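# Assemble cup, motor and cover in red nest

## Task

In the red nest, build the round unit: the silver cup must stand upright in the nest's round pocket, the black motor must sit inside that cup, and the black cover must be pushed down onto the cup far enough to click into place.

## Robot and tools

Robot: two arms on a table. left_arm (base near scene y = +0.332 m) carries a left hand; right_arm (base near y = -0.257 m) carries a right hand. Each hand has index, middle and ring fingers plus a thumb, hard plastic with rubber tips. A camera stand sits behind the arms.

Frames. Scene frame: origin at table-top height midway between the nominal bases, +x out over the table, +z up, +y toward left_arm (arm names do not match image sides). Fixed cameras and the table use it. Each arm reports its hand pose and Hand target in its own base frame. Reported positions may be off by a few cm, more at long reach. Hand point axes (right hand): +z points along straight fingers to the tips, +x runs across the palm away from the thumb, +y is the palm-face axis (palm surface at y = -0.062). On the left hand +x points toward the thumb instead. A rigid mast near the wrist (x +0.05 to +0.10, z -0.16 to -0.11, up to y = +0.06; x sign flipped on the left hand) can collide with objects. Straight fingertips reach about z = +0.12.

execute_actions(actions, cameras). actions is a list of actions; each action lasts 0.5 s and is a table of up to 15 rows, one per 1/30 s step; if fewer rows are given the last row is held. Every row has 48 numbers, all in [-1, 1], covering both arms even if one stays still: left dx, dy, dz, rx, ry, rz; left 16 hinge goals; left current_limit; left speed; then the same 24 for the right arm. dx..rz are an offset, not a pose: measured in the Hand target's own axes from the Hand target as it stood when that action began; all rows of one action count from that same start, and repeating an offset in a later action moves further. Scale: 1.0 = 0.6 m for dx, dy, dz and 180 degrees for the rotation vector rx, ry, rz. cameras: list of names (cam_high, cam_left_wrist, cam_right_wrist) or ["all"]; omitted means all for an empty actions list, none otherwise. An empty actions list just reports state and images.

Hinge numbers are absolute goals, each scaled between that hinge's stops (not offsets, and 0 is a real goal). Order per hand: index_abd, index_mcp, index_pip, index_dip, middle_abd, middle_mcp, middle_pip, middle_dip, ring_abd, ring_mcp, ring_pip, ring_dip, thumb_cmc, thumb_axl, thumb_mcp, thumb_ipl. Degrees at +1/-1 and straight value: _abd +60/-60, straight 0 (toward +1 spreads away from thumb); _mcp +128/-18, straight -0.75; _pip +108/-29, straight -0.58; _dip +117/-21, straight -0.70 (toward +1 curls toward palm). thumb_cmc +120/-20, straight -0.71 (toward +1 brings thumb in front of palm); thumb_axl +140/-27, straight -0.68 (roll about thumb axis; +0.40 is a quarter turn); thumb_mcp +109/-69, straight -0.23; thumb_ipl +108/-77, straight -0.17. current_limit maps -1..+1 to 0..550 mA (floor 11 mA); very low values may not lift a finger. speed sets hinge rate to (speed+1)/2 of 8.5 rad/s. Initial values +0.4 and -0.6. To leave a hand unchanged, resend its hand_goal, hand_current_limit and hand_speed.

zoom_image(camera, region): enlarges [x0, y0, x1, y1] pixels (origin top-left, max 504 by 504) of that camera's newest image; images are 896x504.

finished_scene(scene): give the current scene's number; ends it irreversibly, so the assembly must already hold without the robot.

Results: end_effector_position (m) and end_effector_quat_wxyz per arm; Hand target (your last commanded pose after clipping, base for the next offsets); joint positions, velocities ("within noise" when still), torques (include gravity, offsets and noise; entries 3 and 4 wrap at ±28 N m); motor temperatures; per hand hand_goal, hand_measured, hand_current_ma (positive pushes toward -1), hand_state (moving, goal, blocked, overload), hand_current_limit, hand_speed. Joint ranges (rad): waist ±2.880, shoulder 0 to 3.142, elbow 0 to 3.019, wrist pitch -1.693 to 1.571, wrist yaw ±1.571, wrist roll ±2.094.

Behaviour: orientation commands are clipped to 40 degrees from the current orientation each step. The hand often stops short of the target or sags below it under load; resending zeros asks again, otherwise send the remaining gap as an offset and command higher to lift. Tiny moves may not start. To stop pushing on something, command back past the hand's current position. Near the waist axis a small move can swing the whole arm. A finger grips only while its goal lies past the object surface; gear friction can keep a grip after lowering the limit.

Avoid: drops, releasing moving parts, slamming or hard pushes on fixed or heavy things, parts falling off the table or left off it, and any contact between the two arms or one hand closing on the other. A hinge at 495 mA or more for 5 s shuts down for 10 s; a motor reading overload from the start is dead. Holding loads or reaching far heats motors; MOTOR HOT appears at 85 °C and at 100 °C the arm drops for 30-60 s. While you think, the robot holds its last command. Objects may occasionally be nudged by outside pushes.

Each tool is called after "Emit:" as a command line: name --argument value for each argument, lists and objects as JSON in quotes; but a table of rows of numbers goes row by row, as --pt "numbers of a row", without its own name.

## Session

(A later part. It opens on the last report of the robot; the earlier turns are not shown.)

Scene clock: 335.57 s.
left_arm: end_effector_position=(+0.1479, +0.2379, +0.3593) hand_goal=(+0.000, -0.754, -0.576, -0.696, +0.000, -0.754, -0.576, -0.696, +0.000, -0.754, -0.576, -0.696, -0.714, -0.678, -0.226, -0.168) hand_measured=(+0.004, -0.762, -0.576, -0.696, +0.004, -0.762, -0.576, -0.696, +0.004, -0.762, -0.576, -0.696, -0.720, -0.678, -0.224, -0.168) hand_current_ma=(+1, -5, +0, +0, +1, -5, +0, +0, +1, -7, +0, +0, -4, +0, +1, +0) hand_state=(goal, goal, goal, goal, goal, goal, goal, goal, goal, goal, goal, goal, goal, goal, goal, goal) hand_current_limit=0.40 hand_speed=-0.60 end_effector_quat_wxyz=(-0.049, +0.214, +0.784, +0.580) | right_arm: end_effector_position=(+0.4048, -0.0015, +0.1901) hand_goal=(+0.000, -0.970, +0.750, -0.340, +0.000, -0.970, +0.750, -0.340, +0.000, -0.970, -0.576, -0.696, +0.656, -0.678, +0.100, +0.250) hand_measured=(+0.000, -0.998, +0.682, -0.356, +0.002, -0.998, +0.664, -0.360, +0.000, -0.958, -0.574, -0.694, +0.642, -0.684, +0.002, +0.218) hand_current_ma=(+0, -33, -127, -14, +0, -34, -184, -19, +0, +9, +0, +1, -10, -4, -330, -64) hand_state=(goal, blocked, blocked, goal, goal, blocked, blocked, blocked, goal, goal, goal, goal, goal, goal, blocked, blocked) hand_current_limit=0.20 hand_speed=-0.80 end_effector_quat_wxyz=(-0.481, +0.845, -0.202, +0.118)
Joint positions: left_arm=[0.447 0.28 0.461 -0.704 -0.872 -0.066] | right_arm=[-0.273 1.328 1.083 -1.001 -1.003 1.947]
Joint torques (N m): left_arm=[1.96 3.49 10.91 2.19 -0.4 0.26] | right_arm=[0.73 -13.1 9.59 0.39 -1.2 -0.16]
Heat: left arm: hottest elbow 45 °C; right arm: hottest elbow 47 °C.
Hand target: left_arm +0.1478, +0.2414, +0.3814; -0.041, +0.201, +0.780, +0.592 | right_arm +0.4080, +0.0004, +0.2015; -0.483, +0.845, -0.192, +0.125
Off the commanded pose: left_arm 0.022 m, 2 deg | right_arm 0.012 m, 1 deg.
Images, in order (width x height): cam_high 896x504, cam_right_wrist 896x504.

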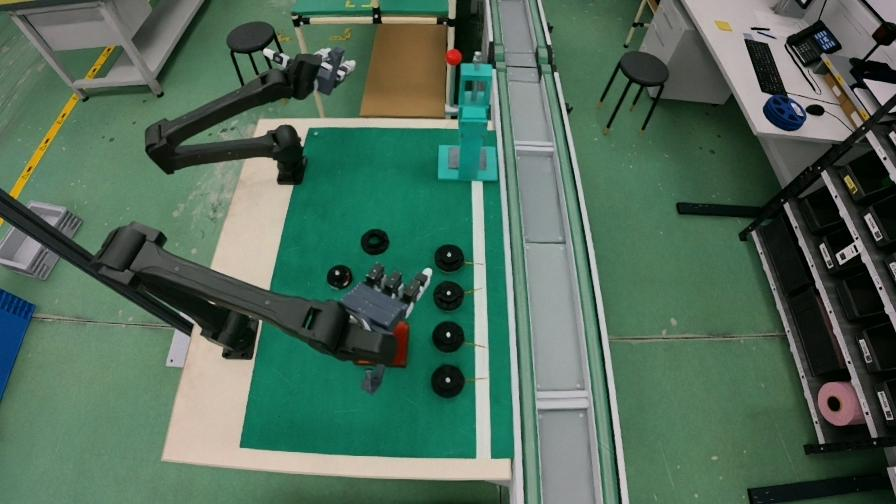

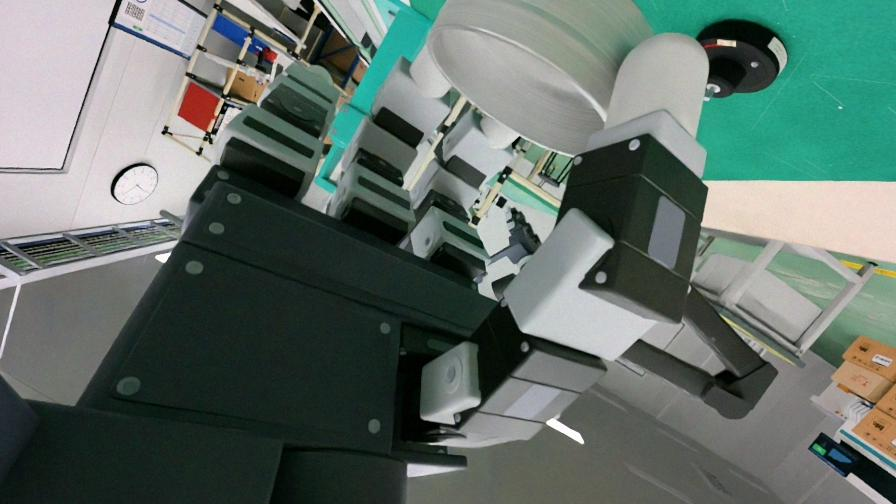

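Emit:
execute_actions --actions '[[[0,0,0,0,0,0,0,-0.754,-0.576,-0.696,0,-0.754,-0.576,-0.696,0,-0.754,-0.576,-0.696,-0.714,-0.678,-0.226,-0.168,0.4,-0.6,-0.0017,0.0768,0.0337,0,0,0,0,-0.97,0.75,-0.34,0,-0.97,0.75,-0.34,0,-0.97,-0.576,-0.696,0.657,-0.678,0.1,0.25,0.2,-0.8]],[[0,0,0,0,0,0,0,-0.754,-0.576,-0.696,0,-0.754,-0.576,-0.696,0,-0.754,-0.576,-0.696,-0.714,-0.678,-0.226,-0.168,0.4,-0.6,-0.0017,0.0768,0.0337,0,0,0,0,-0.97,0.75,-0.34,0,-0.97,0.75,-0.34,0,-0.97,-0.576,-0.696,0.657,-0.678,0.1,0.25,0.2,-0.8]]]' --cameras '["cam_high","cam_right_wrist"]'

Emit:
zoom_image --camera "cam_high" --region '[320, 260, 470, 400]'

Scene clock: 359.83 s.
left_arm: end_effector_position=(+0.1479, +0.2379, +0.3593) hand_goal=(+0.000, -0.754, -0.576, -0.696, +0.000, -0.754, -0.576, -0.696, +0.000, -0.754, -0.576, -0.696, -0.714, -0.678, -0.226, -0.168) hand_measured=(+0.004, -0.762, -0.576, -0.696, +0.004, -0.762, -0.576, -0.696, +0.004, -0.762, -0.576, -0.696, -0.720, -0.678, -0.224, -0.168) hand_current_ma=(+1, -5, +0, +0, +1, -5, +0, +0, +1, -7, +0, +0, -4, +0, +1, +0) hand_state=(goal, goal, goal, goal, goal, goal, goal, goal, goal, goal, goal, goal, goal, goal, goal, goal) hand_current_limit=0.40 hand_speed=-0.60 end_effector_quat_wxyz=(-0.049, +0.214, +0.784, +0.580) | right_arm: end_effector_position=(+0.3939, -0.0044, +0.0965) hand_goal=(+0.000, -0.970, +0.750, -0.340, +0.000, -0.970, +0.750, -0.340, +0.000, -0.970, -0.576, -0.696, +0.656, -0.678, +0.100, +0.250) hand_measured=(+0.000, -0.998, +0.682, -0.356, +0.002, -0.998, +0.664, -0.360, +0.000, -0.958, -0.574, -0.694, +0.642, -0.684, +0.002, +0.218) hand_current_ma=(+0, -33, -127, -14, +0, -34, -184, -19, +0, +9, +0, +1, -10, -4, -330, -64) hand_state=(goal, blocked, blocked, goal, goal, blocked, blocked, blocked, goal, goal, goal, goal, goal, goal, blocked, blocked) hand_current_limit=0.20 hand_speed=-0.80 end_effector_quat_wxyz=(-0.483, +0.846, -0.199, +0.108)
Joint positions: left_arm=[0.447 0.28 0.461 -0.704 -0.872 -0.066] | right_arm=[-0.289 1.419 0.911 -0.796 -1.013 1.893]
Joint torques (N m): left_arm=[2.02 3.55 10.91 2.21 -0.39 0.27] | right_arm=[-0.44 -12.57 8.27 1.31 -1.17 -0.16]
Heat: left arm: hottest elbow 45 °C; right arm: hottest elbow 49 °C.
Hand target: left_arm +0.1478, +0.2414, +0.3814; -0.041, +0.201, +0.780, +0.592 | right_arm +0.4035, -0.0099, +0.1015; -0.483, +0.845, -0.192, +0.125
Off the commanded pose: left_arm 0.022 m, 2 deg | right_arm 0.012 m, 2 deg.
Images, in order (width x height): cam_high 896x504, cam_right_wrist 896x504.

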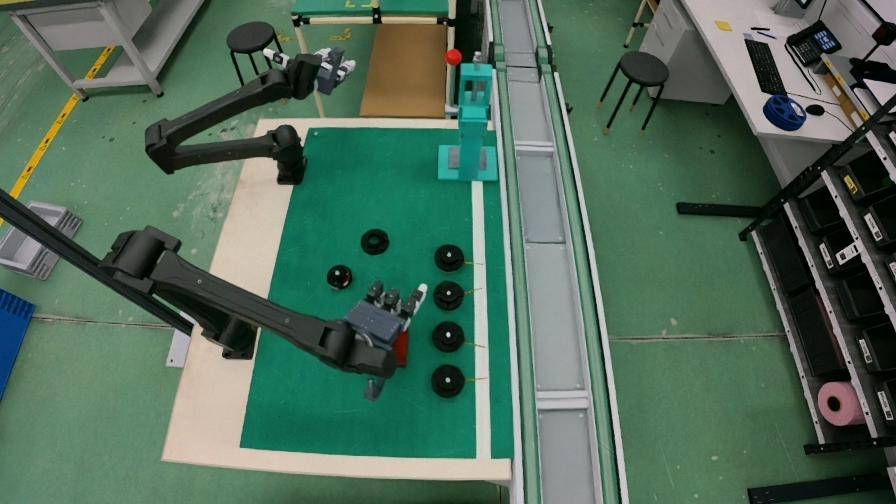

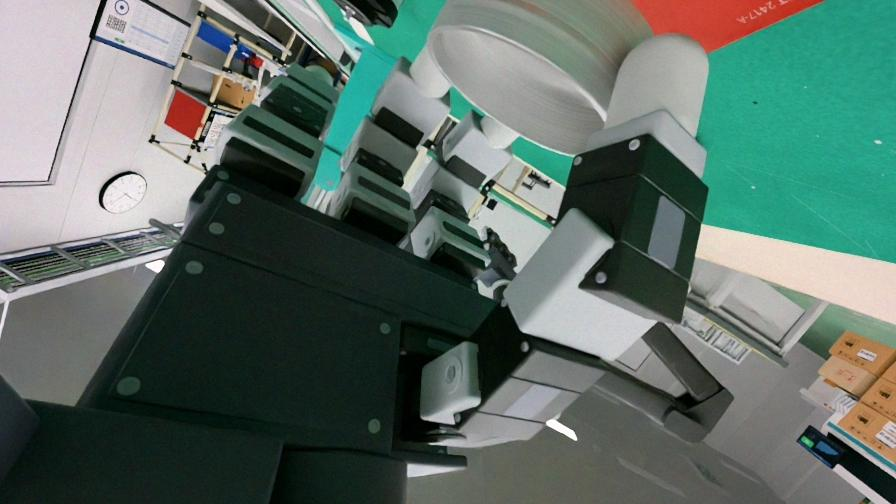

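Scaled by 3.360 from the camera's 896x504 image, which has a finer 1280x720 frame.

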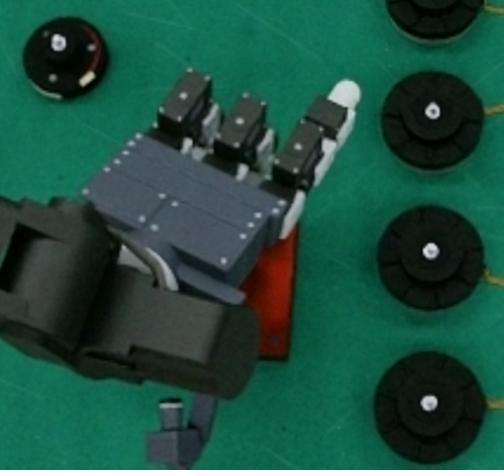

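Emit:
execute_actions --actions '[[[0,0,0,0,0,0,0,-0.754,-0.576,-0.696,0,-0.754,-0.576,-0.696,0,-0.754,-0.576,-0.696,-0.714,-0.678,-0.226,-0.168,0.4,-0.6,0.0198,0.0413,0.0178,0,0,0,0,-0.97,0.75,-0.34,0,-0.97,0.75,-0.34,0,-0.97,-0.576,-0.696,0.657,-0.678,0.1,0.25,0.2,-0.8]]]' --cameras '["cam_high","cam_right_wrist"]'

Emit:
zoom_image --camera "cam_high" --region '[320, 260, 470, 400]'

Scene clock: 392.27 s.
left_arm: end_effector_position=(+0.1479, +0.2379, +0.3593) hand_goal=(+0.000, -0.754, -0.576, -0.696, +0.000, -0.754, -0.576, -0.696, +0.000, -0.754, -0.576, -0.696, -0.714, -0.678, -0.226, -0.168) hand_measured=(+0.004, -0.762, -0.576, -0.696, +0.004, -0.762, -0.576, -0.696, +0.004, -0.762, -0.576, -0.696, -0.720, -0.678, -0.224, -0.168) hand_current_ma=(+1, -5, +0, +0, +1, -5, +0, +0, +1, -7, +0, +0, -4, +0, +1, +0) hand_state=(goal, goal, goal, goal, goal, goal, goal, goal, goal, goal, goal, goal, goal, goal, goal, goal) hand_current_limit=0.40 hand_speed=-0.60 end_effector_quat_wxyz=(-0.049, +0.214, +0.784, +0.580) | right_arm: end_effector_position=(+0.4048, -0.0132, +0.0724) hand_goal=(+0.000, -0.970, +0.750, -0.340, +0.000, -0.970, +0.750, -0.340, +0.000, -0.970, -0.576, -0.696, +0.656, -0.678, +0.100, +0.250) hand_measured=(+0.000, -0.998, +0.682, -0.356, +0.002, -0.998, +0.664, -0.360, +0.000, -0.958, -0.574, -0.694, +0.642, -0.684, +0.002, +0.218) hand_current_ma=(+0, -33, -127, -14, +0, -34, -184, -19, +0, +9, +0, +1, -10, -4, -330, -64) hand_state=(goal, blocked, blocked, goal, goal, blocked, blocked, blocked, goal, goal, goal, goal, goal, goal, blocked, blocked) hand_current_limit=0.20 hand_speed=-0.80 end_effector_quat_wxyz=(-0.482, +0.846, -0.198, +0.112)
Joint positions: left_arm=[0.447 0.28 0.461 -0.704 -0.872 -0.066] | right_arm=[-0.302 1.487 0.911 -0.741 -1.016 1.87]
Joint torques (N m): left_arm=[1.96 3.49 10.91 2.21 -0.39 0.26] | right_arm=[-0.38 -12.98 7.87 1.28 -1.19 -0.16]
Heat: left arm: hottest elbow 45 °C; right arm: hottest elbow 48 °C.
Hand target: left_arm +0.1478, +0.2414, +0.3814; -0.041, +0.201, +0.780, +0.592 | right_arm +0.4134, -0.0185, +0.0750; -0.483, +0.845, -0.192, +0.125
Off the commanded pose: left_arm 0.022 m, 2 deg | right_arm 0.010 m, 2 deg.
Images, in order (width x height): cam_high 896x504, cam_right_wrist 896x504.

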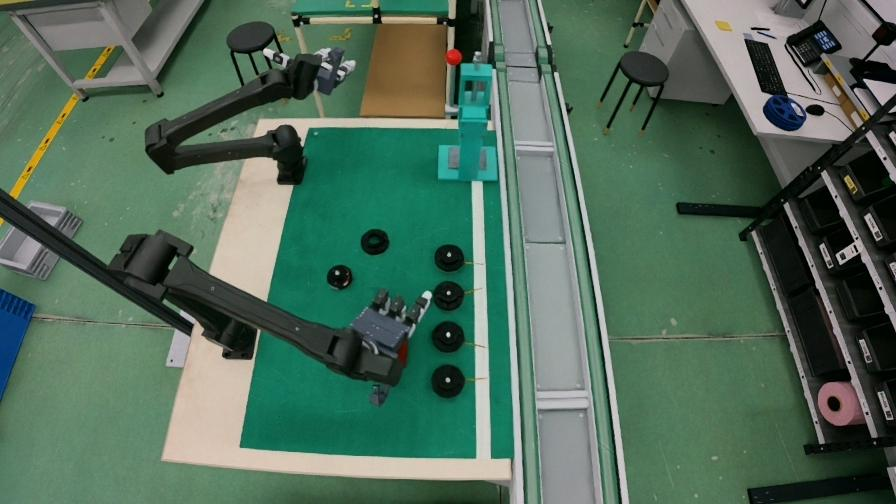

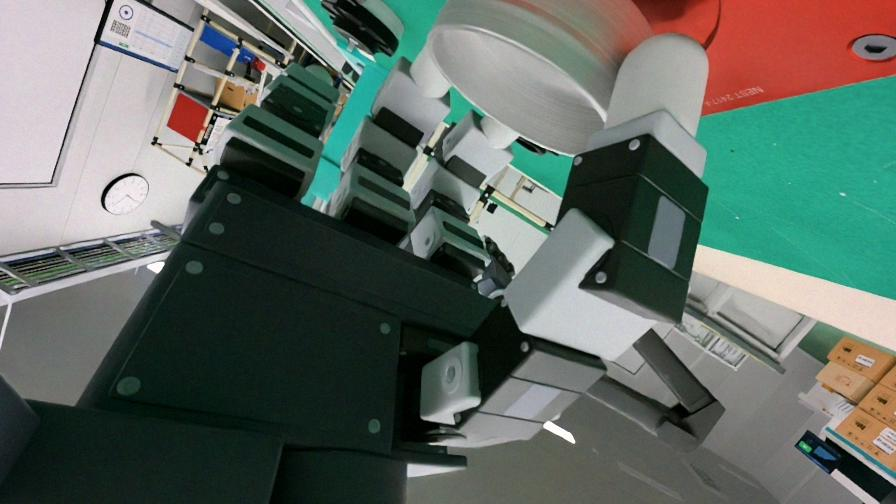

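Scaled by 3.360 from the camera's 896x504 image, which has a finer 1280x720 frame.

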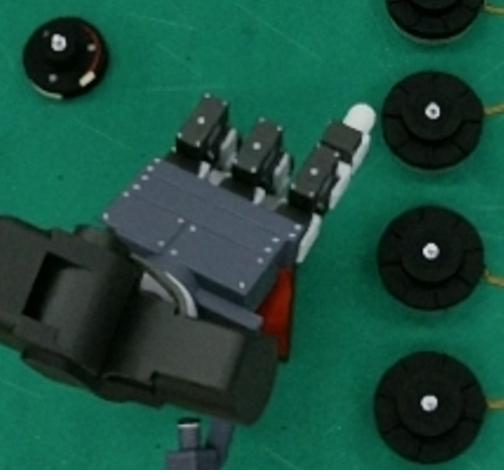

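Emit:
zoom_image --camera "cam_right_wrist" --region '[560, 0, 896, 200]'

Emit:
zoom_image --camera "cam_right_wrist" --region '[300, 0, 560, 200]'

Scaled by 1.500 from the camera's 896x504 image, which has a finer 1280x720 frame.

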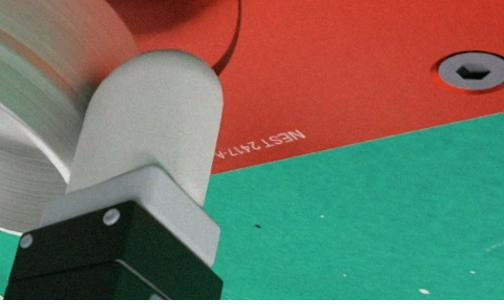

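Scaled by 1.938 from the camera's 896x504 image, which has a finer 1280x720 frame.

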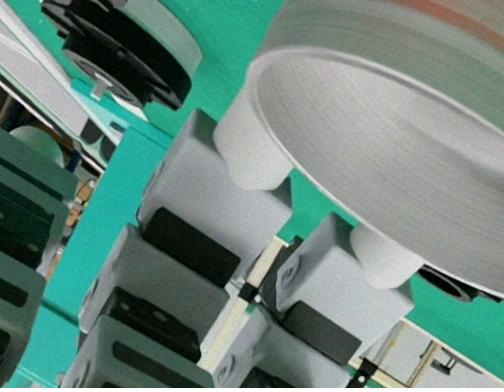

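Emit:
execute_actions --actions '[[[0,0,0,0,0,0,0,-0.754,-0.576,-0.696,0,-0.754,-0.576,-0.696,0,-0.754,-0.576,-0.696,-0.714,-0.678,-0.226,-0.168,0.4,-0.6,-0.0128,0.0242,0.0158,0,0,0,0,-0.97,0.75,-0.34,0,-0.97,0.75,-0.34,0,-0.97,-0.576,-0.696,0.657,-0.678,0.1,0.25,0.2,-0.8]]]' --cameras '["cam_right_wrist"]'

Emit:
zoom_image --camera "cam_right_wrist" --region '[560, 0, 896, 200]'

Scene clock: 428.77 s.
left_arm: end_effector_position=(+0.1479, +0.2379, +0.3593) hand_goal=(+0.000, -0.754, -0.576, -0.696, +0.000, -0.754, -0.576, -0.696, +0.000, -0.754, -0.576, -0.696, -0.714, -0.678, -0.226, -0.168) hand_measured=(+0.004, -0.762, -0.576, -0.696, +0.004, -0.762, -0.576, -0.696, +0.004, -0.762, -0.576, -0.696, -0.720, -0.678, -0.224, -0.168) hand_current_ma=(+1, -5, +0, +0, +1, -5, +0, +0, +1, -7, +0, +0, -4, +0, +1, +0) hand_state=(goal, goal, goal, goal, goal, goal, goal, goal, goal, goal, goal, goal, goal, goal, goal, goal) hand_current_limit=0.40 hand_speed=-0.60 end_effector_quat_wxyz=(-0.049, +0.214, +0.784, +0.580) | right_arm: end_effector_position=(+0.4018, -0.0122, +0.0587) hand_goal=(+0.000, -0.970, +0.750, -0.340, +0.000, -0.970, +0.750, -0.340, +0.000, -0.970, -0.576, -0.696, +0.656, -0.678, +0.100, +0.250) hand_measured=(+0.000, -0.998, +0.682, -0.356, +0.002, -0.998, +0.664, -0.360, +0.000, -0.958, -0.574, -0.694, +0.642, -0.684, +0.002, +0.218) hand_current_ma=(+0, -33, -127, -14, +0, -34, -184, -19, +0, +9, +0, +1, -10, -4, -330, -64) hand_state=(goal, blocked, blocked, goal, goal, blocked, blocked, blocked, goal, goal, goal, goal, goal, goal, blocked, blocked) hand_current_limit=0.20 hand_speed=-0.80 end_effector_quat_wxyz=(-0.482, +0.846, -0.193, +0.120)
Joint positions: left_arm=[0.447 0.28 0.461 -0.704 -0.872 -0.066] | right_arm=[-0.302 1.492 0.872 -0.678 -1.016 1.869]
Joint torques (N m): left_arm=[1.96 3.6 10.91 2.21 -0.39 0.26] | right_arm=[0.09 -12.34 7.35 1.33 -1.15 -0.09]
Heat: left arm: hottest elbow 46 °C; right arm: hottest elbow 47 °C.
Hand target: left_arm +0.1478, +0.2414, +0.3814; -0.041, +0.201, +0.780, +0.592 | right_arm +0.4072, -0.0145, +0.0574; -0.483, +0.845, -0.192, +0.125
Off the commanded pose: left_arm 0.022 m, 2 deg | right_arm 0.006 m, 1 deg.
Images, in order (width x height): cam_right_wrist 896x504.

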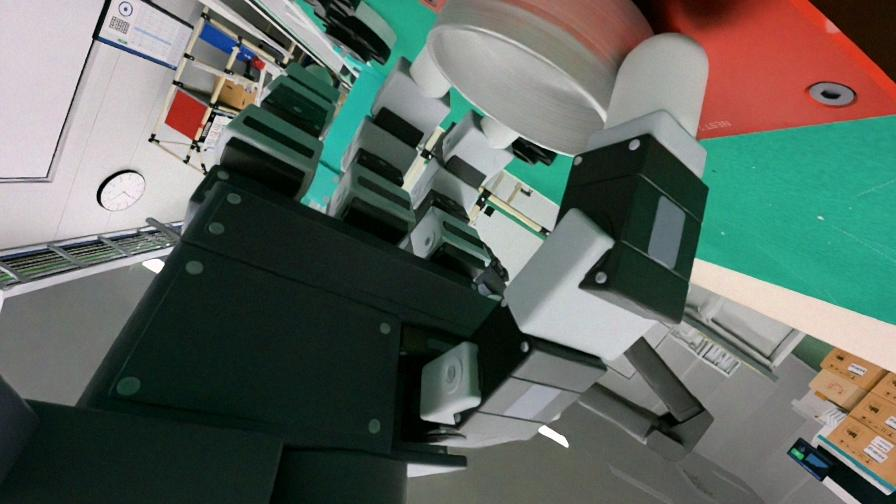

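Scaled by 1.500 from the camera's 896x504 image, which has a finer 1280x720 frame.

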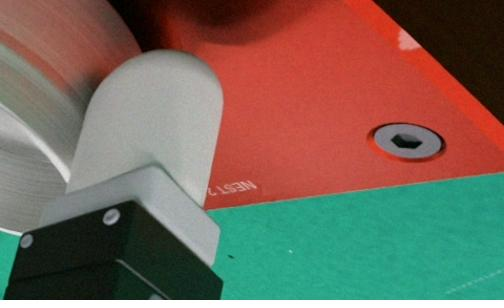

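Emit:
execute_actions --actions '[[[0,0,0,0,0,0,0,-0.754,-0.576,-0.696,0,-0.754,-0.576,-0.696,0,-0.754,-0.576,-0.696,-0.714,-0.678,-0.226,-0.168,0.4,-0.6,-0.0043,0.0097,0.0076,0,0,0,0,-0.97,0.75,-0.34,0,-0.97,0.75,-0.34,0,-0.97,-0.576,-0.696,0.657,-0.678,0.1,0.25,0.2,-0.8]]]' --cameras '["cam_high","cam_right_wrist"]'

Scene clock: 450.47 s.
left_arm: end_effector_position=(+0.1479, +0.2379, +0.3593) hand_goal=(+0.000, -0.754, -0.576, -0.696, +0.000, -0.754, -0.576, -0.696, +0.000, -0.754, -0.576, -0.696, -0.714, -0.678, -0.226, -0.168) hand_measured=(+0.004, -0.762, -0.576, -0.696, +0.004, -0.762, -0.576, -0.696, +0.004, -0.762, -0.576, -0.696, -0.720, -0.678, -0.224, -0.168) hand_current_ma=(+1, -5, +0, +0, +1, -5, +0, +0, +1, -7, +0, +0, -4, +0, +1, +0) hand_state=(goal, goal, goal, goal, goal, goal, goal, goal, goal, goal, goal, goal, goal, goal, goal, goal) hand_current_limit=0.40 hand_speed=-0.60 end_effector_quat_wxyz=(-0.049, +0.214, +0.784, +0.580) | right_arm: end_effector_position=(+0.4035, -0.0125, +0.0559) hand_goal=(+0.000, -0.970, +0.750, -0.340, +0.000, -0.970, +0.750, -0.340, +0.000, -0.970, -0.576, -0.696, +0.656, -0.678, +0.100, +0.250) hand_measured=(+0.000, -0.998, +0.686, -0.356, +0.002, -0.998, +0.664, -0.362, +0.000, -0.958, -0.574, -0.694, +0.644, -0.684, +0.002, +0.216) hand_current_ma=(+0, -34, -118, -14, +0, -34, -183, -20, +0, +9, +0, +1, -9, -4, -330, -66) hand_state=(goal, blocked, blocked, goal, goal, blocked, blocked, blocked, goal, goal, goal, goal, goal, goal, blocked, blocked) hand_current_limit=0.20 hand_speed=-0.80 end_effector_quat_wxyz=(-0.482, +0.846, -0.190, +0.126)
Joint positions: left_arm=[0.447 0.28 0.461 -0.704 -0.872 -0.066] | right_arm=[-0.302 1.492 0.862 -0.65 -1.017 1.874]
Joint torques (N m): left_arm=[1.96 3.49 10.89 2.19 -0.39 0.27] | right_arm=[0.38 -11.75 6.83 1.4 -1.07 -0.06]
Motor temperatures (°C): left_arm=[22 23 46 19 22 20] | right_arm=[22 25 45 20 24 20]
Heat: left arm: hottest elbow 46 °C; right arm: hottest elbow 45 °C.
Hand target: left_arm +0.1478, +0.2414, +0.3814; -0.041, +0.201, +0.780, +0.592 | right_arm +0.4055, -0.0124, +0.0501; -0.483, +0.845, -0.192, +0.125
Off the commanded pose: left_arm 0.022 m, 2 deg | right_arm 0.006 m, 0 deg.
Images, in order (width x height): cam_high 896x504, cam_right_wrist 896x504.

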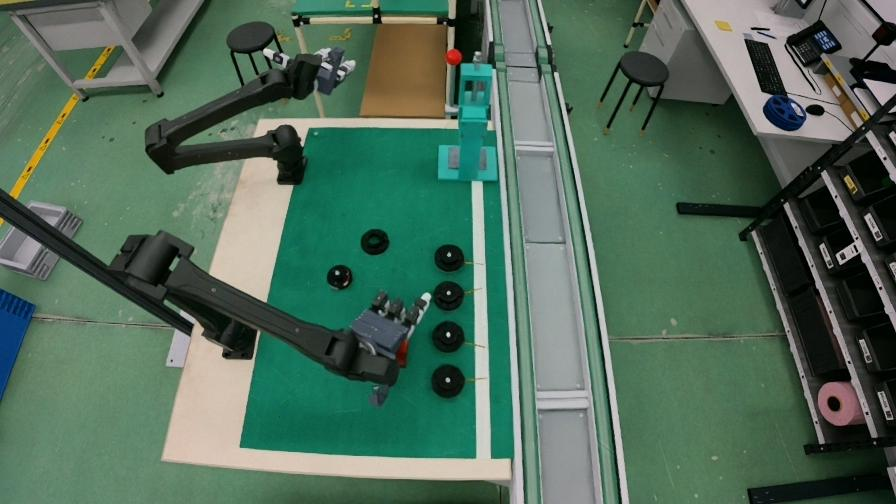

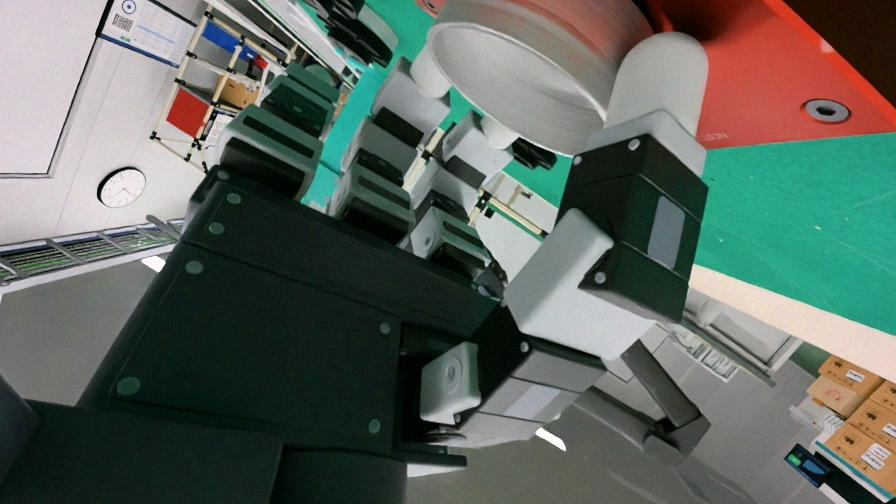

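Emit:
zoom_image --camera "cam_right_wrist" --region '[392, 0, 896, 200]'

Emit:
zoom_image --camera "cam_high" --region '[320, 270, 480, 420]'

Scaled by 1.000.

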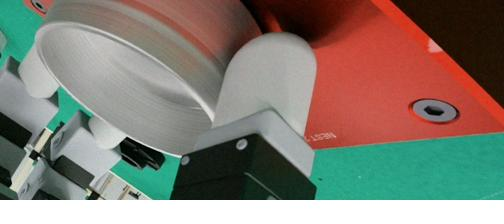

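Scaled by 3.150 from the camera's 896x504 image, which has a finer 1280x720 frame.

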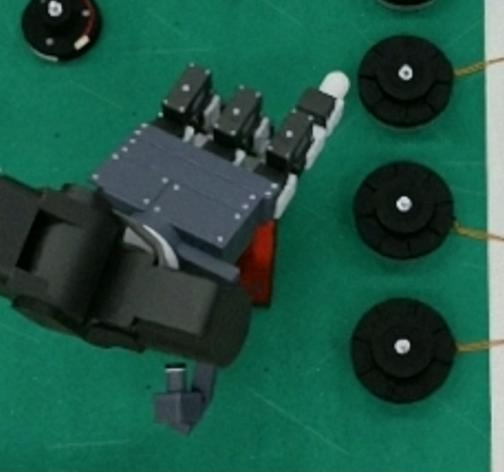

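Emit:
zoom_image --camera "cam_right_wrist" --region '[580, 0, 780, 110]'

Emit:
zoom_image --camera "cam_right_wrist" --region '[400, 0, 600, 110]'

Scaled by 2.520 from the camera's 896x504 image, which has a finer 1280x720 frame.

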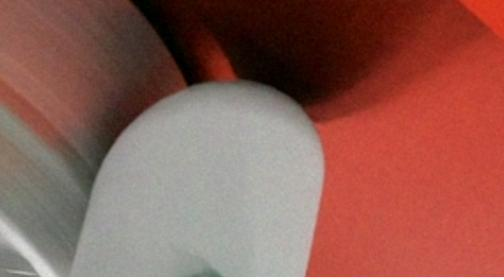

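Scaled by 2.520 from the camera's 896x504 image, which has a finer 1280x720 frame.

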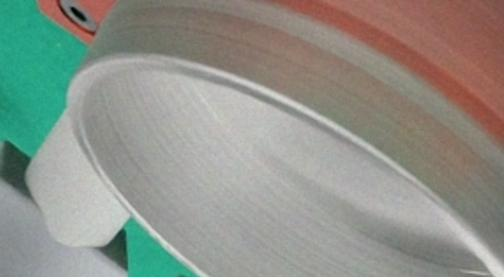

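Emit:
execute_actions --actions '[]' --cameras '["cam_left_wrist"]'

Scene clock: 490.67 s.
left_arm: end_effector_position=(+0.1479, +0.2379, +0.3593) hand_goal=(+0.000, -0.754, -0.576, -0.696, +0.000, -0.754, -0.576, -0.696, +0.000, -0.754, -0.576, -0.696, -0.714, -0.678, -0.226, -0.168) hand_measured=(+0.004, -0.762, -0.576, -0.696, +0.004, -0.762, -0.576, -0.696, +0.004, -0.762, -0.576, -0.696, -0.720, -0.678, -0.224, -0.168) hand_current_ma=(+1, -5, +0, +0, +1, -5, +0, +0, +1, -7, +0, +0, -4, +0, +1, +0) hand_state=(goal, goal, goal, goal, goal, goal, goal, goal, goal, goal, goal, goal, goal, goal, goal, goal) hand_current_limit=0.40 hand_speed=-0.60 end_effector_quat_wxyz=(-0.049, +0.214, +0.784, +0.580) | right_arm: end_effector_position=(+0.4036, -0.0125, +0.0559) hand_goal=(+0.000, -0.970, +0.750, -0.340, +0.000, -0.970, +0.750, -0.340, +0.000, -0.970, -0.576, -0.696, +0.656, -0.678, +0.100, +0.250) hand_measured=(+0.000, -0.998, +0.686, -0.356, +0.002, -0.998, +0.664, -0.362, +0.000, -0.958, -0.574, -0.694, +0.644, -0.684, +0.002, +0.216) hand_current_ma=(+0, -34, -118, -14, +0, -34, -183, -20, +0, +9, +0, +1, -9, -4, -330, -66) hand_state=(goal, blocked, blocked, goal, goal, blocked, blocked, blocked, goal, goal, goal, goal, goal, goal, blocked, blocked) hand_current_limit=0.20 hand_speed=-0.80 end_effector_quat_wxyz=(-0.482, +0.846, -0.190, +0.126)
Joint positions: left_arm=[0.447 0.28 0.461 -0.704 -0.872 -0.066] | right_arm=[-0.302 1.492 0.862 -0.65 -1.017 1.874]
Joint velocities: within noise
Joint torques (N m): left_arm=[2.02 3.49 10.91 2.19 -0.39 0.27] | right_arm=[0.5 -11.81 6.84 1.36 -1.07 -0.08]
Motor temperatures (°C): left_arm=[22 23 46 19 22 20] | right_arm=[22 25 40 20 24 20]
Heat: left arm: hottest elbow 46 °C; right arm: hottest elbow 40 °C.
Hand target: left_arm +0.1478, +0.2414, +0.3814; -0.041, +0.201, +0.780, +0.592 | right_arm +0.4056, -0.0125, +0.0501; -0.483, +0.845, -0.192, +0.125
Off the commanded pose: left_arm 0.022 m, 2 deg | right_arm 0.006 m, 0 deg.
Images, in order (width x height): cam_left_wrist 896x504.

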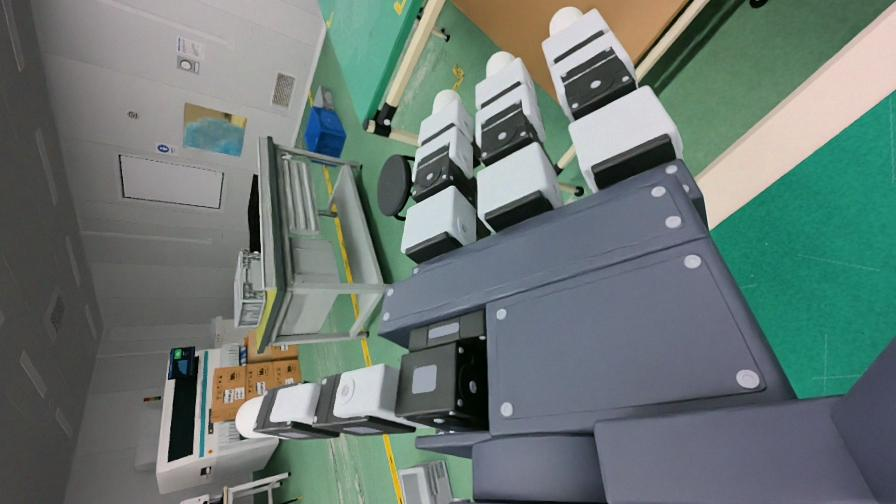

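Emit:
execute_actions --actions '[[[0,0,0,0,0,0,0,-0.754,-0.576,-0.696,0,-0.754,-0.576,-0.696,0,-0.754,-0.576,-0.696,-0.714,-0.678,-0.226,-0.168,0.4,-0.6,-0.0003,0.0086,0.005,0,0,0,0,-0.97,0.75,-0.34,0,-0.97,0.75,-0.34,0,-0.97,-0.576,-0.696,0.657,-0.678,0.1,0.25,0.2,-0.8]]]' --cameras '["cam_right_wrist"]'

Scene clock: 495.97 s.
left_arm: end_effector_position=(+0.1479, +0.2379, +0.3593) hand_goal=(+0.000, -0.754, -0.576, -0.696, +0.000, -0.754, -0.576, -0.696, +0.000, -0.754, -0.576, -0.696, -0.714, -0.678, -0.226, -0.168) hand_measured=(+0.004, -0.762, -0.576, -0.696, +0.004, -0.762, -0.576, -0.696, +0.004, -0.762, -0.576, -0.696, -0.720, -0.678, -0.224, -0.168) hand_current_ma=(+1, -5, +0, +0, +1, -5, +0, +0, +1, -7, +0, +0, -4, +0, +1, +0) hand_state=(goal, goal, goal, goal, goal, goal, goal, goal, goal, goal, goal, goal, goal, goal, goal, goal) hand_current_limit=0.40 hand_speed=-0.60 end_effector_quat_wxyz=(-0.049, +0.214, +0.784, +0.580) | right_arm: end_effector_position=(+0.4040, -0.0121, +0.0551) hand_goal=(+0.000, -0.970, +0.750, -0.340, +0.000, -0.970, +0.750, -0.340, +0.000, -0.970, -0.576, -0.696, +0.656, -0.678, +0.100, +0.250) hand_measured=(+0.000, -0.998, +0.692, -0.356, +0.002, -0.998, +0.670, -0.362, +0.000, -0.958, -0.574, -0.694, +0.644, -0.684, +0.002, +0.214) hand_current_ma=(+0, -34, -99, -14, +0, -34, -164, -20, +0, +9, +0, +1, -9, -3, -330, -77) hand_state=(goal, blocked, blocked, goal, goal, blocked, blocked, blocked, goal, goal, goal, goal, goal, goal, blocked, blocked) hand_current_limit=0.20 hand_speed=-0.80 end_effector_quat_wxyz=(-0.483, +0.845, -0.191, +0.128)
Joint positions: left_arm=[0.447 0.28 0.461 -0.704 -0.872 -0.066] | right_arm=[-0.302 1.493 0.859 -0.638 -1.02 1.882]
Joint torques (N m): left_arm=[1.96 3.49 10.91 2.19 -0.39 0.27] | right_arm=[0.38 -10.99 6.54 1.57 -0.95 -0.14]
Heat: left arm: hottest elbow 47 °C; right arm: hottest elbow 40 °C.
Hand target: left_arm +0.1478, +0.2414, +0.3814; -0.041, +0.201, +0.780, +0.592 | right_arm +0.4056, -0.0125, +0.0441; -0.483, +0.845, -0.192, +0.125
Off the commanded pose: left_arm 0.022 m, 2 deg | right_arm 0.011 m, 0 deg.
Images, in order (width x height): cam_right_wrist 896x504.

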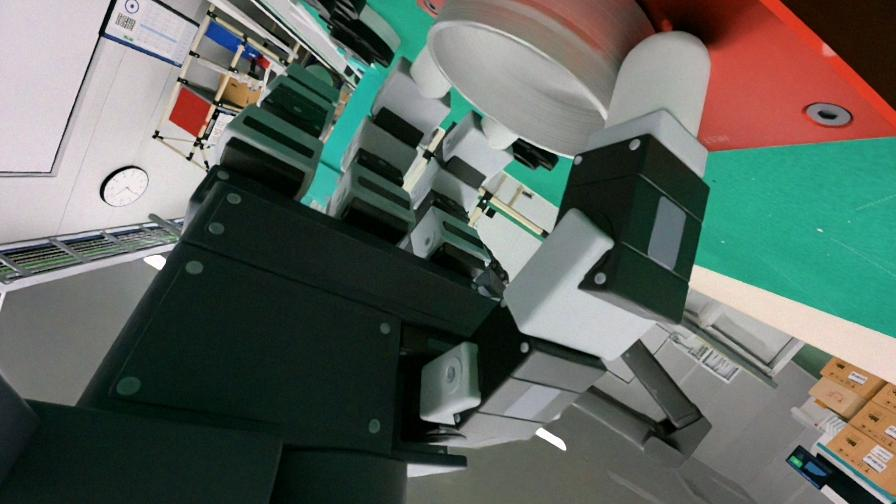

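Emit:
execute_actions --actions '[[[0,0,0,0,0,0,0,-0.754,-0.576,-0.696,0,-0.754,-0.576,-0.696,0,-0.754,-0.576,-0.696,-0.714,-0.678,-0.226,-0.168,0.4,-0.6,0,0,0,0,0,0,0,-0.97,0.75,-0.34,0,-0.97,0.75,-0.34,0,-0.97,-0.576,-0.696,0.657,-0.678,0.1,0.25,0.2,-0.8]]]'

Emit:
execute_actions --actions '[[[0,0,0,0,0,0,0,-0.754,-0.576,-0.696,0,-0.754,-0.576,-0.696,0,-0.754,-0.576,-0.696,-0.714,-0.678,-0.226,-0.168,0.4,-0.6,-0.0002,0.0057,0.0033,0,0,0,0,-0.97,0.75,-0.34,0,-0.97,0.75,-0.34,0,-0.97,-0.576,-0.696,0.657,-0.678,0.1,0.25,0.2,-0.8]]]' --cameras '["cam_right_wrist"]'

Scene clock: 502.17 s.
left_arm: end_effector_position=(+0.1479, +0.2379, +0.3593) hand_goal=(+0.000, -0.754, -0.576, -0.696, +0.000, -0.754, -0.576, -0.696, +0.000, -0.754, -0.576, -0.696, -0.714, -0.678, -0.226, -0.168) hand_measured=(+0.004, -0.762, -0.576, -0.696, +0.004, -0.762, -0.576, -0.696, +0.004, -0.762, -0.576, -0.696, -0.720, -0.678, -0.224, -0.168) hand_current_ma=(+1, -5, +0, +0, +1, -5, +0, +0, +1, -7, +0, +0, -4, +0, +1, +0) hand_state=(goal, goal, goal, goal, goal, goal, goal, goal, goal, goal, goal, goal, goal, goal, goal, goal) hand_current_limit=0.40 hand_speed=-0.60 end_effector_quat_wxyz=(-0.049, +0.214, +0.784, +0.580) | right_arm: end_effector_position=(+0.4040, -0.0121, +0.0551) hand_goal=(+0.000, -0.970, +0.750, -0.340, +0.000, -0.970, +0.750, -0.340, +0.000, -0.970, -0.576, -0.696, +0.656, -0.678, +0.100, +0.250) hand_measured=(+0.000, -0.998, +0.692, -0.356, +0.002, -0.998, +0.670, -0.362, +0.000, -0.958, -0.574, -0.694, +0.644, -0.684, +0.002, +0.214) hand_current_ma=(+0, -34, -99, -14, +0, -34, -164, -20, +0, +9, +0, +1, -9, -3, -330, -77) hand_state=(goal, blocked, blocked, goal, goal, blocked, blocked, blocked, goal, goal, goal, goal, goal, goal, blocked, blocked) hand_current_limit=0.20 hand_speed=-0.80 end_effector_quat_wxyz=(-0.483, +0.845, -0.191, +0.128)
Joint positions: left_arm=[0.447 0.28 0.461 -0.704 -0.872 -0.066] | right_arm=[-0.302 1.493 0.859 -0.638 -1.02 1.882]
Joint torques (N m): left_arm=[1.96 3.55 10.93 2.22 -0.39 0.27] | right_arm=[0.38 -10.87 6.53 1.57 -0.95 -0.14]
Heat: left arm: hottest elbow 47 °C; right arm: hottest elbow 40 °C.
Hand target: left_arm +0.1478, +0.2414, +0.3814; -0.041, +0.201, +0.780, +0.592 | right_arm +0.4056, -0.0125, +0.0441; -0.483, +0.845, -0.192, +0.125
Off the commanded pose: left_arm 0.022 m, 2 deg | right_arm 0.011 m, 0 deg.

Scene clock: 502.87 s.
left_arm: end_effector_position=(+0.1479, +0.2379, +0.3593) hand_goal=(+0.000, -0.754, -0.576, -0.696, +0.000, -0.754, -0.576, -0.696, +0.000, -0.754, -0.576, -0.696, -0.714, -0.678, -0.226, -0.168) hand_measured=(+0.004, -0.762, -0.576, -0.696, +0.004, -0.762, -0.576, -0.696, +0.004, -0.762, -0.576, -0.696, -0.720, -0.678, -0.224, -0.168) hand_current_ma=(+1, -5, +0, +0, +1, -5, +0, +0, +1, -7, +0, +0, -4, +0, +1, +0) hand_state=(goal, goal, goal, goal, goal, goal, goal, goal, goal, goal, goal, goal, goal, goal, goal, goal) hand_current_limit=0.40 hand_speed=-0.60 end_effector_quat_wxyz=(-0.049, +0.214, +0.784, +0.580) | right_arm: end_effector_position=(+0.4048, -0.0121, +0.0549) hand_goal=(+0.000, -0.970, +0.750, -0.340, +0.000, -0.970, +0.750, -0.340, +0.000, -0.970, -0.576, -0.696, +0.656, -0.678, +0.100, +0.250) hand_measured=(+0.000, -0.998, +0.692, -0.356, +0.002, -0.998, +0.674, -0.362, +0.000, -0.958, -0.574, -0.694, +0.642, -0.684, +0.002, +0.214) hand_current_ma=(+0, -34, -97, -14, +0, -34, -153, -20, +0, +9, +0, +1, -12, -4, -330, -77) hand_state=(goal, blocked, blocked, goal, goal, blocked, blocked, blocked, goal, goal, goal, goal, goal, goal, blocked, blocked) hand_current_limit=0.20 hand_speed=-0.80 end_effector_quat_wxyz=(-0.483, +0.844, -0.192, +0.129)
Joint positions: left_arm=[0.447 0.28 0.461 -0.704 -0.872 -0.066] | right_arm=[-0.302 1.493 0.857 -0.629 -1.02 1.888]
Joint torques (N m): left_arm=[1.96 3.49 10.91 2.19 -0.39 0.26] | right_arm=[0.38 -10.29 6.3 1.68 -0.93 -0.2]
Heat: left arm: hottest elbow 47 °C; right arm: hottest elbow 40 °C.
Hand target: left_arm +0.1478, +0.2414, +0.3814; -0.041, +0.201, +0.780, +0.592 | right_arm +0.4055, -0.0125, +0.0401; -0.483, +0.845, -0.192, +0.125
Off the commanded pose: left_arm 0.022 m, 2 deg | right_arm 0.015 m, 1 deg.
Images, in order (width x height): cam_right_wrist 896x504.

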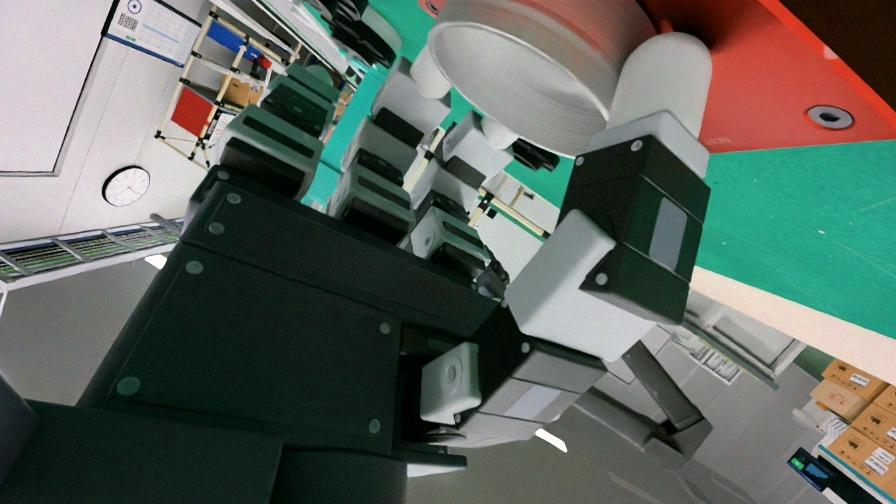

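Emit:
zoom_image --camera "cam_right_wrist" --region '[620, 0, 760, 70]'

Scaled by 3.600 from the camera's 896x504 image, which has a finer 1280x720 frame.

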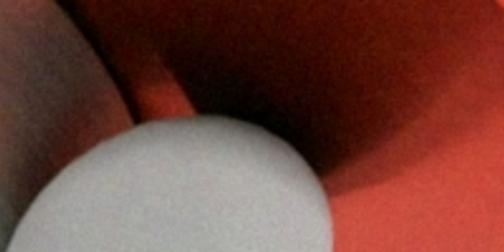

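Emit:
execute_actions --actions '[[[0,0,0,0,0,0,0,-0.754,-0.576,-0.696,0,-0.754,-0.576,-0.696,0,-0.754,-0.576,-0.696,-0.714,-0.678,-0.226,-0.168,0.4,-0.6,-0.0058,-0.0058,-0.0068,0,0,0,0,-0.97,0.75,-0.34,0,-0.97,0.75,-0.34,0,-0.97,-0.576,-0.696,0.657,-0.678,0.1,0.25,0.2,-0.8]]]'

Emit:
execute_actions --actions '[[[0,0,0,0,0,0,0,-0.754,-0.576,-0.696,0,-0.754,-0.576,-0.696,0,-0.754,-0.576,-0.696,-0.714,-0.678,-0.226,-0.168,0.4,-0.6,-0.006,0.0014,-0.0026,0,0,0,0,-0.97,0.75,-0.34,0,-0.97,0.75,-0.34,0,-0.97,-0.576,-0.696,0.657,-0.678,0.1,0.25,0.2,-0.8]]]' --cameras '["cam_right_wrist"]'

Scene clock: 520.73 s.
left_arm: end_effector_position=(+0.1479, +0.2379, +0.3593) hand_goal=(+0.000, -0.754, -0.576, -0.696, +0.000, -0.754, -0.576, -0.696, +0.000, -0.754, -0.576, -0.696, -0.714, -0.678, -0.226, -0.168) hand_measured=(+0.004, -0.762, -0.576, -0.696, +0.004, -0.762, -0.576, -0.696, +0.004, -0.762, -0.576, -0.696, -0.720, -0.678, -0.224, -0.168) hand_current_ma=(+1, -5, +0, +0, +1, -5, +0, +0, +1, -7, +0, +0, -4, +0, +1, +0) hand_state=(goal, goal, goal, goal, goal, goal, goal, goal, goal, goal, goal, goal, goal, goal, goal, goal) hand_current_limit=0.40 hand_speed=-0.60 end_effector_quat_wxyz=(-0.049, +0.214, +0.784, +0.580) | right_arm: end_effector_position=(+0.4046, -0.0122, +0.0548) hand_goal=(+0.000, -0.970, +0.750, -0.340, +0.000, -0.970, +0.750, -0.340, +0.000, -0.970, -0.576, -0.696, +0.656, -0.678, +0.100, +0.250) hand_measured=(+0.000, -0.998, +0.692, -0.356, +0.002, -0.998, +0.674, -0.362, +0.000, -0.958, -0.574, -0.694, +0.642, -0.684, +0.002, +0.214) hand_current_ma=(+0, -34, -97, -14, +0, -34, -153, -20, +0, +9, +0, +1, -12, -4, -330, -77) hand_state=(goal, blocked, blocked, goal, goal, blocked, blocked, blocked, goal, goal, goal, goal, goal, goal, blocked, blocked) hand_current_limit=0.20 hand_speed=-0.80 end_effector_quat_wxyz=(-0.483, +0.844, -0.192, +0.129)
Joint positions: left_arm=[0.447 0.28 0.461 -0.704 -0.872 -0.066] | right_arm=[-0.302 1.493 0.857 -0.629 -1.02 1.888]
Joint torques (N m): left_arm=[2.02 3.49 10.92 2.21 -0.39 0.26] | right_arm=[0.15 -11.81 6.11 1.05 -0.96 -0.25]
Heat: left arm: hottest elbow 47 °C; right arm: hottest elbow 39 °C.
Hand target: left_arm +0.1478, +0.2414, +0.3814; -0.041, +0.201, +0.780, +0.592 | right_arm +0.4015, -0.0125, +0.0451; -0.483, +0.845, -0.192, +0.125
Off the commanded pose: left_arm 0.022 m, 2 deg | right_arm 0.010 m, 1 deg.

Scene clock: 521.43 s.
left_arm: end_effector_position=(+0.1479, +0.2379, +0.3593) hand_goal=(+0.000, -0.754, -0.576, -0.696, +0.000, -0.754, -0.576, -0.696, +0.000, -0.754, -0.576, -0.696, -0.714, -0.678, -0.226, -0.168) hand_measured=(+0.004, -0.762, -0.576, -0.696, +0.004, -0.762, -0.576, -0.696, +0.004, -0.762, -0.576, -0.696, -0.720, -0.678, -0.224, -0.168) hand_current_ma=(+1, -5, +0, +0, +1, -5, +0, +0, +1, -7, +0, +0, -4, +0, +1, +0) hand_state=(goal, goal, goal, goal, goal, goal, goal, goal, goal, goal, goal, goal, goal, goal, goal, goal) hand_current_limit=0.40 hand_speed=-0.60 end_effector_quat_wxyz=(-0.049, +0.214, +0.784, +0.580) | right_arm: end_effector_position=(+0.4041, -0.0121, +0.0545) hand_goal=(+0.000, -0.970, +0.750, -0.340, +0.000, -0.970, +0.750, -0.340, +0.000, -0.970, -0.576, -0.696, +0.656, -0.678, +0.100, +0.250) hand_measured=(+0.000, -0.998, +0.692, -0.356, +0.002, -0.998, +0.674, -0.362, +0.000, -0.958, -0.574, -0.694, +0.642, -0.684, +0.002, +0.214) hand_current_ma=(+0, -34, -97, -14, +0, -34, -153, -20, +0, +9, +0, +1, -12, -4, -330, -77) hand_state=(goal, blocked, blocked, goal, goal, blocked, blocked, blocked, goal, goal, goal, goal, goal, goal, blocked, blocked) hand_current_limit=0.20 hand_speed=-0.80 end_effector_quat_wxyz=(-0.484, +0.844, -0.192, +0.129)
Joint positions: left_arm=[0.447 0.28 0.461 -0.704 -0.872 -0.066] | right_arm=[-0.303 1.493 0.855 -0.629 -1.022 1.886]
Joint torques (N m): left_arm=[1.96 3.43 10.91 2.18 -0.39 0.26] | right_arm=[0.03 -12.4 5.52 0.91 -0.94 -0.28]
Heat: left arm: hottest elbow 47 °C; right arm: hottest elbow 39 °C.
Hand target: left_arm +0.1478, +0.2414, +0.3814; -0.041, +0.201, +0.780, +0.592 | right_arm +0.3975, -0.0124, +0.0451; -0.483, +0.845, -0.192, +0.125
Off the commanded pose: left_arm 0.022 m, 2 deg | right_arm 0.012 m, 1 deg.
Images, in order (width x height): cam_right_wrist 896x504.

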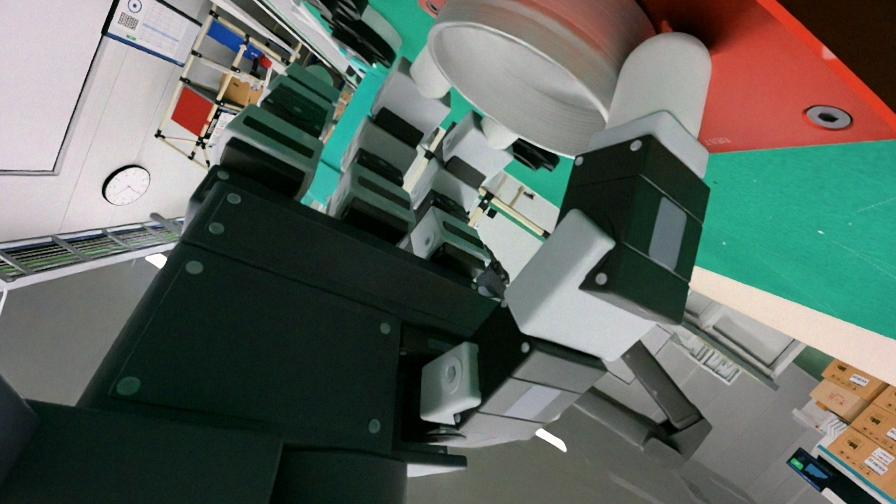

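Emit:
execute_actions --actions '[[[0,0,0,0,0,0,0,-0.754,-0.576,-0.696,0,-0.754,-0.576,-0.696,0,-0.754,-0.576,-0.696,-0.714,-0.678,-0.226,-0.168,0.4,-0.6,0.0119,-0.0146,-0.0022,0,0,0,0,-0.97,0.75,-0.34,0,-0.97,0.75,-0.34,0,-0.97,-0.576,-0.696,0.657,-0.678,0.1,0.25,0.2,-0.8]],[[0,0,0,0,0,0,0,-0.754,-0.576,-0.696,0,-0.754,-0.576,-0.696,0,-0.754,-0.576,-0.696,-0.714,-0.678,-0.226,-0.168,0.4,-0.6,0.0119,-0.0146,-0.0023,0,0,0,0,-0.97,0.75,-0.34,0,-0.97,0.75,-0.34,0,-0.97,-0.576,-0.696,0.657,-0.678,0.1,0.25,0.2,-0.8]]]' --cameras '["cam_high","cam_right_wrist"]'

Scene clock: 576.20 s.
left_arm: end_effector_position=(+0.1479, +0.2379, +0.3593) hand_goal=(+0.000, -0.754, -0.576, -0.696, +0.000, -0.754, -0.576, -0.696, +0.000, -0.754, -0.576, -0.696, -0.714, -0.678, -0.226, -0.168) hand_measured=(+0.004, -0.762, -0.576, -0.696, +0.004, -0.762, -0.576, -0.696, +0.004, -0.762, -0.576, -0.696, -0.720, -0.678, -0.224, -0.168) hand_current_ma=(+1, -5, +0, +0, +1, -5, +0, +0, +1, -7, +0, +0, -4, +0, +1, +0) hand_state=(goal, goal, goal, goal, goal, goal, goal, goal, goal, goal, goal, goal, goal, goal, goal, goal) hand_current_limit=0.40 hand_speed=-0.60 end_effector_quat_wxyz=(-0.049, +0.214, +0.784, +0.580) | right_arm: end_effector_position=(+0.4033, -0.0121, +0.0555) hand_goal=(+0.000, -0.970, +0.750, -0.340, +0.000, -0.970, +0.750, -0.340, +0.000, -0.970, -0.576, -0.696, +0.656, -0.678, +0.100, +0.250) hand_measured=(+0.000, -0.998, +0.692, -0.358, +0.002, -0.998, +0.674, -0.364, +0.000, -0.958, -0.574, -0.694, +0.644, -0.684, +0.002, +0.212) hand_current_ma=(+0, -34, -97, -15, +0, -34, -153, -23, +0, +9, +0, +1, -9, -4, -330, -80) hand_state=(goal, blocked, blocked, goal, goal, blocked, blocked, blocked, goal, goal, goal, goal, goal, goal, blocked, blocked) hand_current_limit=0.20 hand_speed=-0.80 end_effector_quat_wxyz=(-0.484, +0.844, -0.194, +0.126)
Joint positions: left_arm=[0.447 0.28 0.461 -0.704 -0.872 -0.066] | right_arm=[-0.303 1.493 0.859 -0.641 -1.02 1.886]
Joint torques (N m): left_arm=[1.9 3.49 10.92 2.21 -0.39 0.27] | right_arm=[0.79 -12.34 9.31 0.08 -0.87 -0.09]
Heat: left arm: hottest elbow 48 °C; right arm: hottest elbow 38 °C.
Hand target: left_arm +0.1478, +0.2414, +0.3814; -0.041, +0.201, +0.780, +0.592 | right_arm +0.4128, -0.0127, +0.0619; -0.483, +0.845, -0.192, +0.125
Off the commanded pose: left_arm 0.022 m, 2 deg | right_arm 0.012 m, 0 deg.
Images, in order (width x height): cam_high 896x504, cam_right_wrist 896x504.

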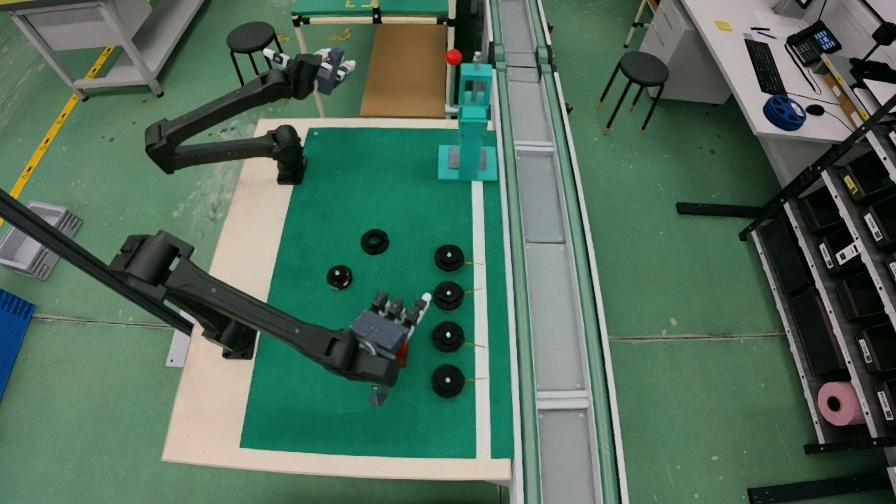

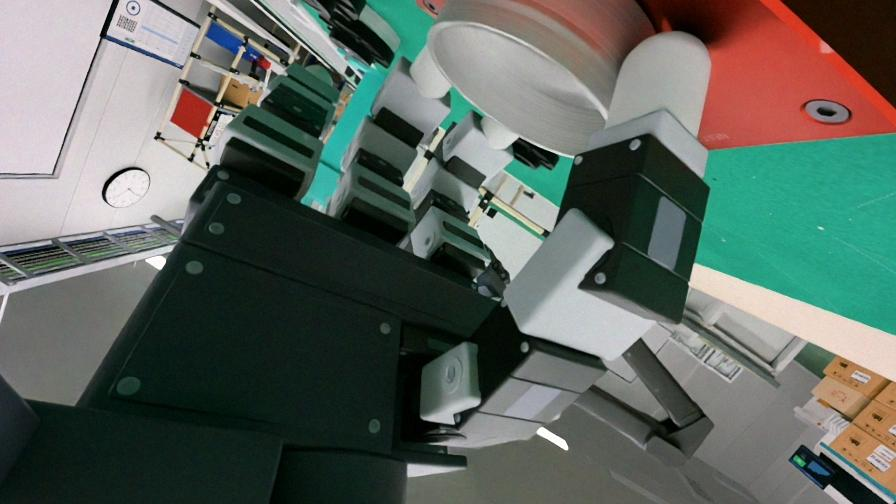

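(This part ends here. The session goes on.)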